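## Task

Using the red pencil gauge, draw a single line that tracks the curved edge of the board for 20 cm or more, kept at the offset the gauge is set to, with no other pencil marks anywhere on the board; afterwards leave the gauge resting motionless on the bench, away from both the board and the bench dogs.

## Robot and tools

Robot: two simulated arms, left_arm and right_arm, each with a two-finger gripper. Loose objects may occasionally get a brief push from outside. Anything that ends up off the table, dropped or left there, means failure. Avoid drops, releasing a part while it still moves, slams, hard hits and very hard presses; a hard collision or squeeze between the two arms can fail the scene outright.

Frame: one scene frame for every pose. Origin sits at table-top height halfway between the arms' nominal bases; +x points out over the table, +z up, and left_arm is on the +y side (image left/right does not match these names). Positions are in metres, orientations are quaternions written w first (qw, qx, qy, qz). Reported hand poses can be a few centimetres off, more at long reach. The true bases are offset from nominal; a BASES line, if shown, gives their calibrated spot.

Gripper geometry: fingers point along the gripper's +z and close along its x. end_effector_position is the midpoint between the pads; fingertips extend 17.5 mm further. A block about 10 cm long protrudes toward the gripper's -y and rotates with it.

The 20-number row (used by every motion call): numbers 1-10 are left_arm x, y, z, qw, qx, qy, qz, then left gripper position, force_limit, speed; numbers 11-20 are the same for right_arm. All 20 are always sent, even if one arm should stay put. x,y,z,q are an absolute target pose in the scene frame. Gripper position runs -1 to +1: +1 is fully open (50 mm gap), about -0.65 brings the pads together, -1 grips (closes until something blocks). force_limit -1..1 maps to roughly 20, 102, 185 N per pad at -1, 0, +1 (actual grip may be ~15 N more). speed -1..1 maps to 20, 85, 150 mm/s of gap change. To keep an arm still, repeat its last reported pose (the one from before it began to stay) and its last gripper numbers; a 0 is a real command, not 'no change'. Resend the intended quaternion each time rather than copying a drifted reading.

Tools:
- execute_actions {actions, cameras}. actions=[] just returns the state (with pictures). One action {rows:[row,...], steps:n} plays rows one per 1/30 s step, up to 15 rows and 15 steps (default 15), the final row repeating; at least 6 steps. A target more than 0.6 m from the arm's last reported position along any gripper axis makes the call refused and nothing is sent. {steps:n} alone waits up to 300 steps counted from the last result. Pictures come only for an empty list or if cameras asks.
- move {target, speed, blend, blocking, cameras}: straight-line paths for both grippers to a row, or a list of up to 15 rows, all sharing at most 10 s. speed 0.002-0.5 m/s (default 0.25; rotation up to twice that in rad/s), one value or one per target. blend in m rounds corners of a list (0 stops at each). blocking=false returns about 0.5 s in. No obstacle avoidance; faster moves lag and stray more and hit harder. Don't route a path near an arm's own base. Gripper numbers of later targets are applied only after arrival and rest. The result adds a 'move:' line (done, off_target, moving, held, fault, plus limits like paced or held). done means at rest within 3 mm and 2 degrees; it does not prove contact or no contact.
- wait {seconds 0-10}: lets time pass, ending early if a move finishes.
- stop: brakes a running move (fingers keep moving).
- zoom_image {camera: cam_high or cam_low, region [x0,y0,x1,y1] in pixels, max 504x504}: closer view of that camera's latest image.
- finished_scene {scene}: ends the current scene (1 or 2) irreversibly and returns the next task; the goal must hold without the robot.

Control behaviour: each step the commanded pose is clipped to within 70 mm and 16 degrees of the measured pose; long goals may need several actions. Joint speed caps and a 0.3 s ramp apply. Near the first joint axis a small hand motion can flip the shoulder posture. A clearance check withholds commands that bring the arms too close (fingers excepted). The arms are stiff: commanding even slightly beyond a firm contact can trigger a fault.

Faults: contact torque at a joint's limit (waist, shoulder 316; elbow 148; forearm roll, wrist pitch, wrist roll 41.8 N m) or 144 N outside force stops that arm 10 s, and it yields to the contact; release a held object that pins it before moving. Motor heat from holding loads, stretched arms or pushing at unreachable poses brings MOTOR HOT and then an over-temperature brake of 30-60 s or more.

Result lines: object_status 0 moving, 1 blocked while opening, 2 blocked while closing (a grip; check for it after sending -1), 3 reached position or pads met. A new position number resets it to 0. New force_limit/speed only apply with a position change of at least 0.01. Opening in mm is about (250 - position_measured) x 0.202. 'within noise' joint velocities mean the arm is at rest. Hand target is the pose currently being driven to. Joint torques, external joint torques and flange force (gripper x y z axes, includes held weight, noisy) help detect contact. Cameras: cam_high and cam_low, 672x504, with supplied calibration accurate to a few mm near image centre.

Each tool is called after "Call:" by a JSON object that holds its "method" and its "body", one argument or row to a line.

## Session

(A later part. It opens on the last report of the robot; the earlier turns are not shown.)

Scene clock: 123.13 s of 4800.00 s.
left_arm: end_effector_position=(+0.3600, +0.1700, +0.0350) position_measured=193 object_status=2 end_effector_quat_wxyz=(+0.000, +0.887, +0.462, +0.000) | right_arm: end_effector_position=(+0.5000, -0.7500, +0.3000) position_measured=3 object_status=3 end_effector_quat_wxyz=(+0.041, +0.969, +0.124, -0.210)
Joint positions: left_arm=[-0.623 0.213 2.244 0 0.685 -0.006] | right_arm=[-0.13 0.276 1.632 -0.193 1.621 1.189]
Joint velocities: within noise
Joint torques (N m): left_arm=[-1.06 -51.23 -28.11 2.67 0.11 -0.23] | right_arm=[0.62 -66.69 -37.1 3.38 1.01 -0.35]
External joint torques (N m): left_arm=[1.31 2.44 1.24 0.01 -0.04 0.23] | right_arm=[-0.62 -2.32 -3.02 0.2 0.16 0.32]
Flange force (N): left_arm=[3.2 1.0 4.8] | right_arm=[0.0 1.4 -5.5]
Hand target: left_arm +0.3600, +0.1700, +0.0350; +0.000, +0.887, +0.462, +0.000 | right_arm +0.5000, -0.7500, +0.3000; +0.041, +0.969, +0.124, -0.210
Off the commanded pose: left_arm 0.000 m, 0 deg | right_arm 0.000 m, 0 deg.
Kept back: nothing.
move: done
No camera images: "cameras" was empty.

Call:
{"method": "move", "body": {
  "target": [0.36,0.17,0.034,0,0.8870,0.4617,0,-1,-0.95,-0.6,0.5,-0.75,0.30,0.041,0.969,0.124,-0.210,1,-0.5,0],
  "speed": 0.02,
  "cameras": ["cam_low"]
}}

Call:
{"method": "zoom_image", "body": {
  "camera": "cam_low",
  "region": [510, 270, 580, 340]
}}

Call:
{"method": "move", "body": {
  "target": [0.36,0.17,0.033,0,0.8870,0.4617,0,-1,-0.95,-0.6,0.5,-0.75,0.30,0.041,0.969,0.124,-0.210,1,-0.5,0],
  "speed": 0.02,
  "cameras": []
}}

Scene clock: 124.13 s of 4800.00 s.
left_arm: end_effector_position=(+0.3600, +0.1700, +0.0340) position_measured=193 object_status=2 end_effector_quat_wxyz=(+0.000, +0.887, +0.462, +0.000) | right_arm: end_effector_position=(+0.5000, -0.7500, +0.3000) position_measured=3 object_status=3 end_effector_quat_wxyz=(+0.041, +0.969, +0.124, -0.210)
Joint positions: left_arm=[-0.623 0.215 2.244 0 0.683 -0.006] | right_arm=[-0.13 0.276 1.632 -0.193 1.621 1.189]
Joint velocities: within noise
Joint torques (N m): left_arm=[-1.31 -51.36 -28.12 2.63 0.17 -0.15] | right_arm=[0.56 -66.48 -37.18 3.39 1 -0.38]
External joint torques (N m): left_arm=[1.21 2.36 1.15 0.06 -0.11 0.15] | right_arm=[-0.37 -2.5 -2.86 0.19 0.18 0.35]
Flange force (N): left_arm=[2.9 1.0 4.8] | right_arm=[-0.3 0.8 -5.2]
Hand target: left_arm +0.3600, +0.1700, +0.0340; +0.000, +0.887, +0.462, +0.000 | right_arm +0.5000, -0.7500, +0.3000; +0.041, +0.969, +0.124, -0.210
Off the commanded pose: left_arm 0.000 m, 0 deg | right_arm 0.000 m, 0 deg.
Kept back: nothing.
move: done
Images, in order (width x height): cam_low 672x504.

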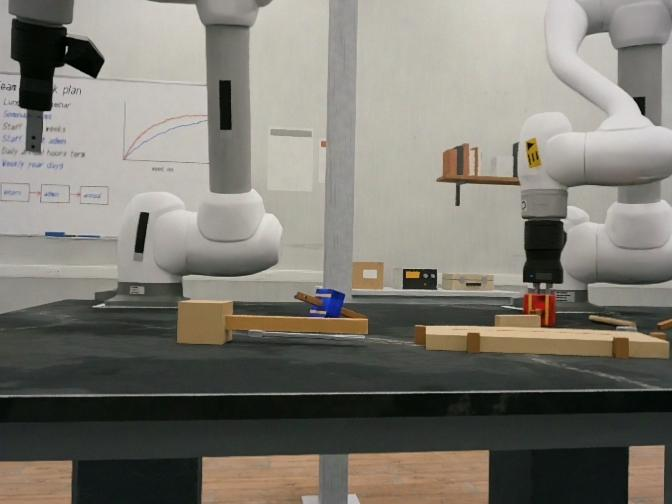

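Scaled by 7.200 from the camera's 672x504 image, which has a finer 960x720 frame.

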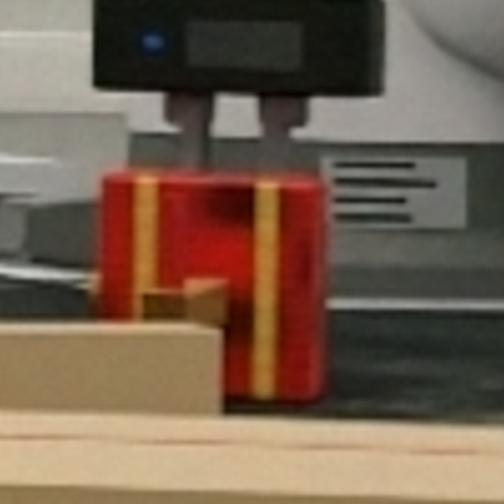

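Scene clock: 124.83 s of 4800.00 s.
left_arm: end_effector_position=(+0.3600, +0.1700, +0.0330) position_measured=193 object_status=2 end_effector_quat_wxyz=(+0.000, +0.887, +0.462, +0.000) | right_arm: end_effector_position=(+0.5000, -0.7500, +0.3000) position_measured=3 object_status=3 end_effector_quat_wxyz=(+0.041, +0.969, +0.124, -0.210)
Joint positions: left_arm=[-0.623 0.216 2.245 0 0.68 -0.006] | right_arm=[-0.13 0.276 1.632 -0.193 1.621 1.189]
Joint velocities: within noise
Joint torques (N m): left_arm=[-1.23 -44.18 -26.13 2.68 -1.13 -0.18] | right_arm=[0.4 -66.6 -37.1 3.37 1.04 -0.39]
External joint torques (N m): left_arm=[1.51 -5.25 -0.71 0 1.2 0.18] | right_arm=[-0.52 -2.23 -2.83 0.19 0.14 0.36]
Flange force (N): left_arm=[3.2 -4.9 -11.6] | right_arm=[0.0 1.1 -5.1]
Hand target: left_arm +0.3600, +0.1700, +0.0330; +0.000, +0.887, +0.462, +0.000 | right_arm +0.5000, -0.7500, +0.3000; +0.041, +0.969, +0.124, -0.210
Off the commanded pose: left_arm 0.000 m, 0 deg | right_arm 0.000 m, 0 deg.
Kept back: nothing.
move: done
No camera images: "cameras" was empty.

Call:
{"method": "move", "body": {
  "target": [
    [0.36,0.17,0.0322,0,0.8870,0.4617,0,-1,-0.95,-0.6,0.5,-0.75,0.30,0.041,0.969,0.124,-0.210,1,-0.5,0],
    [0.36,0.17,0.0322,0,0.8870,0.4617,0,0.5,-0.95,-1,0.5,-0.75,0.30,0.041,0.969,0.124,-0.210,1,-0.5,0],
    [0.36,0.17,0.14,0,0.8870,0.4617,0,0.5,-0.95,-1,0.5,-0.75,0.30,0.041,0.969,0.124,-0.210,1,-0.5,0]
  ],
  "speed": [0.02,0.02,0.1]
}}

Call:
{"method": "zoom_image", "body": {
  "camera": "cam_low",
  "region": [510, 270, 580, 340]
}}

Call:
{"method": "zoom_image", "body": {
  "camera": "cam_high",
  "region": [170, 320, 260, 410]
}}

Scene clock: 129.97 s of 4800.00 s.
left_arm: end_effector_position=(+0.3600, +0.1700, +0.1399) position_measured=78 object_status=3 end_effector_quat_wxyz=(+0.000, +0.887, +0.462, +0.000) | right_arm: end_effector_position=(+0.5000, -0.7500, +0.3000) position_measured=3 object_status=3 end_effector_quat_wxyz=(+0.041, +0.969, +0.124, -0.210)
Joint positions: left_arm=[-0.623 0.067 2.159 0 0.915 -0.006] | right_arm=[-0.13 0.276 1.632 -0.193 1.621 1.189]
Joint velocities: within noise
Joint torques (N m): left_arm=[-1.93 -43.03 -34.23 3.4 0.15 -0.15] | right_arm=[0.33 -66.62 -37.25 3.36 1.02 -0.4]
External joint torques (N m): left_arm=[1.96 2.73 0.43 -0.02 -0.09 0.15] | right_arm=[-0.24 -2.28 -2.66 0.21 0.16 0.37]
Flange force (N): left_arm=[4.6 3.5 3.8] | right_arm=[-0.1 0.5 -4.9]
Hand target: left_arm +0.3600, +0.1700, +0.1400; +0.000, +0.887, +0.462, +0.000 | right_arm +0.5000, -0.7500, +0.3000; +0.041, +0.969, +0.124, -0.210
Off the commanded pose: left_arm 0.000 m, 0 deg | right_arm 0.000 m, 0 deg.
Kept back: nothing.
move: done

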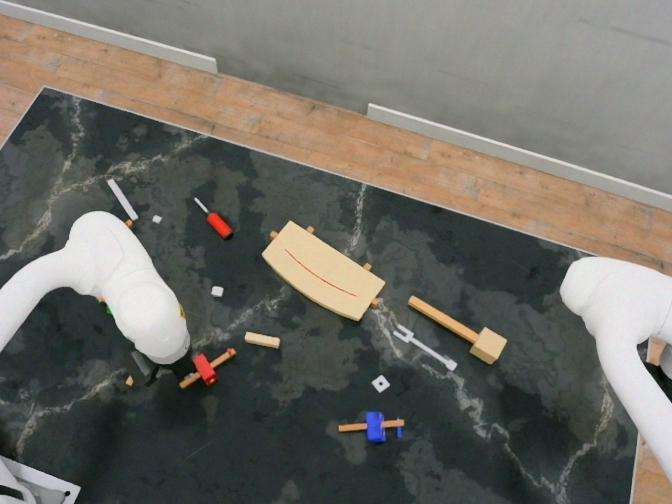

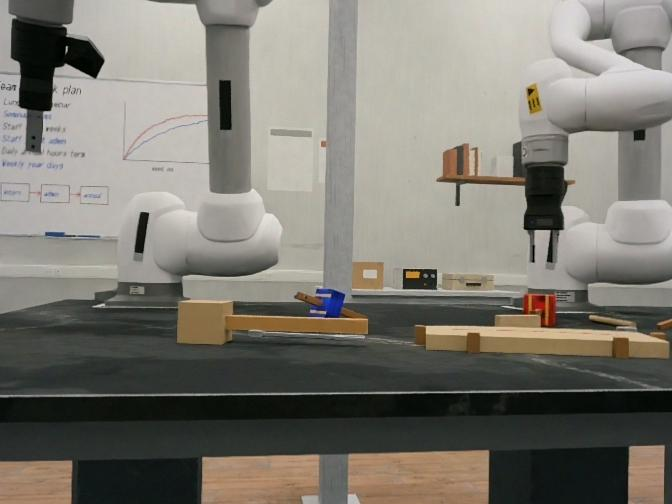

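Scaled by 7.200 from the camera's 672x504 image, which has a finer 960x720 frame.

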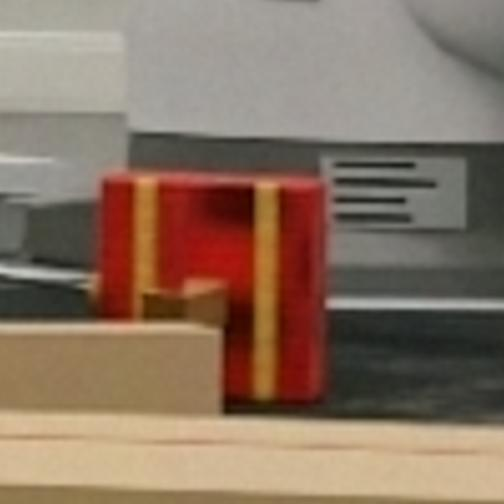

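Scaled by 5.600 from the camera's 672x504 image, which has a finer 960x720 frame.

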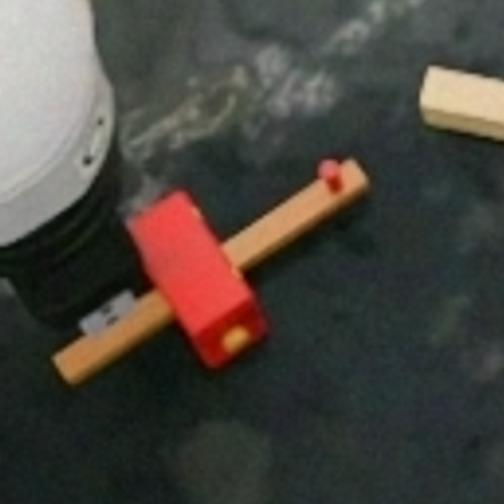

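Call:
{"method": "zoom_image", "body": {
  "camera": "cam_high",
  "region": [270, 235, 370, 315]
}}

Scaled by 5.040 from the camera's 672x504 image, which has a finer 960x720 frame.

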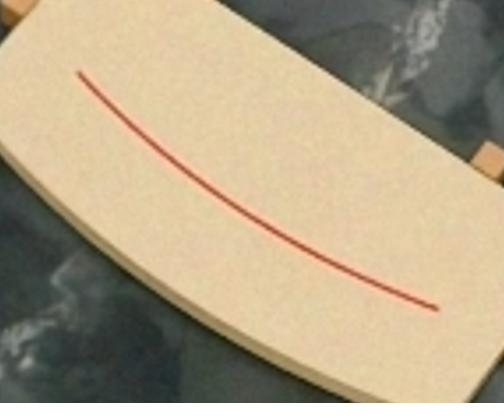

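Call:
{"method": "finished_scene", "body": {
  "scene": 2
}}

The scene is finished: the task was done.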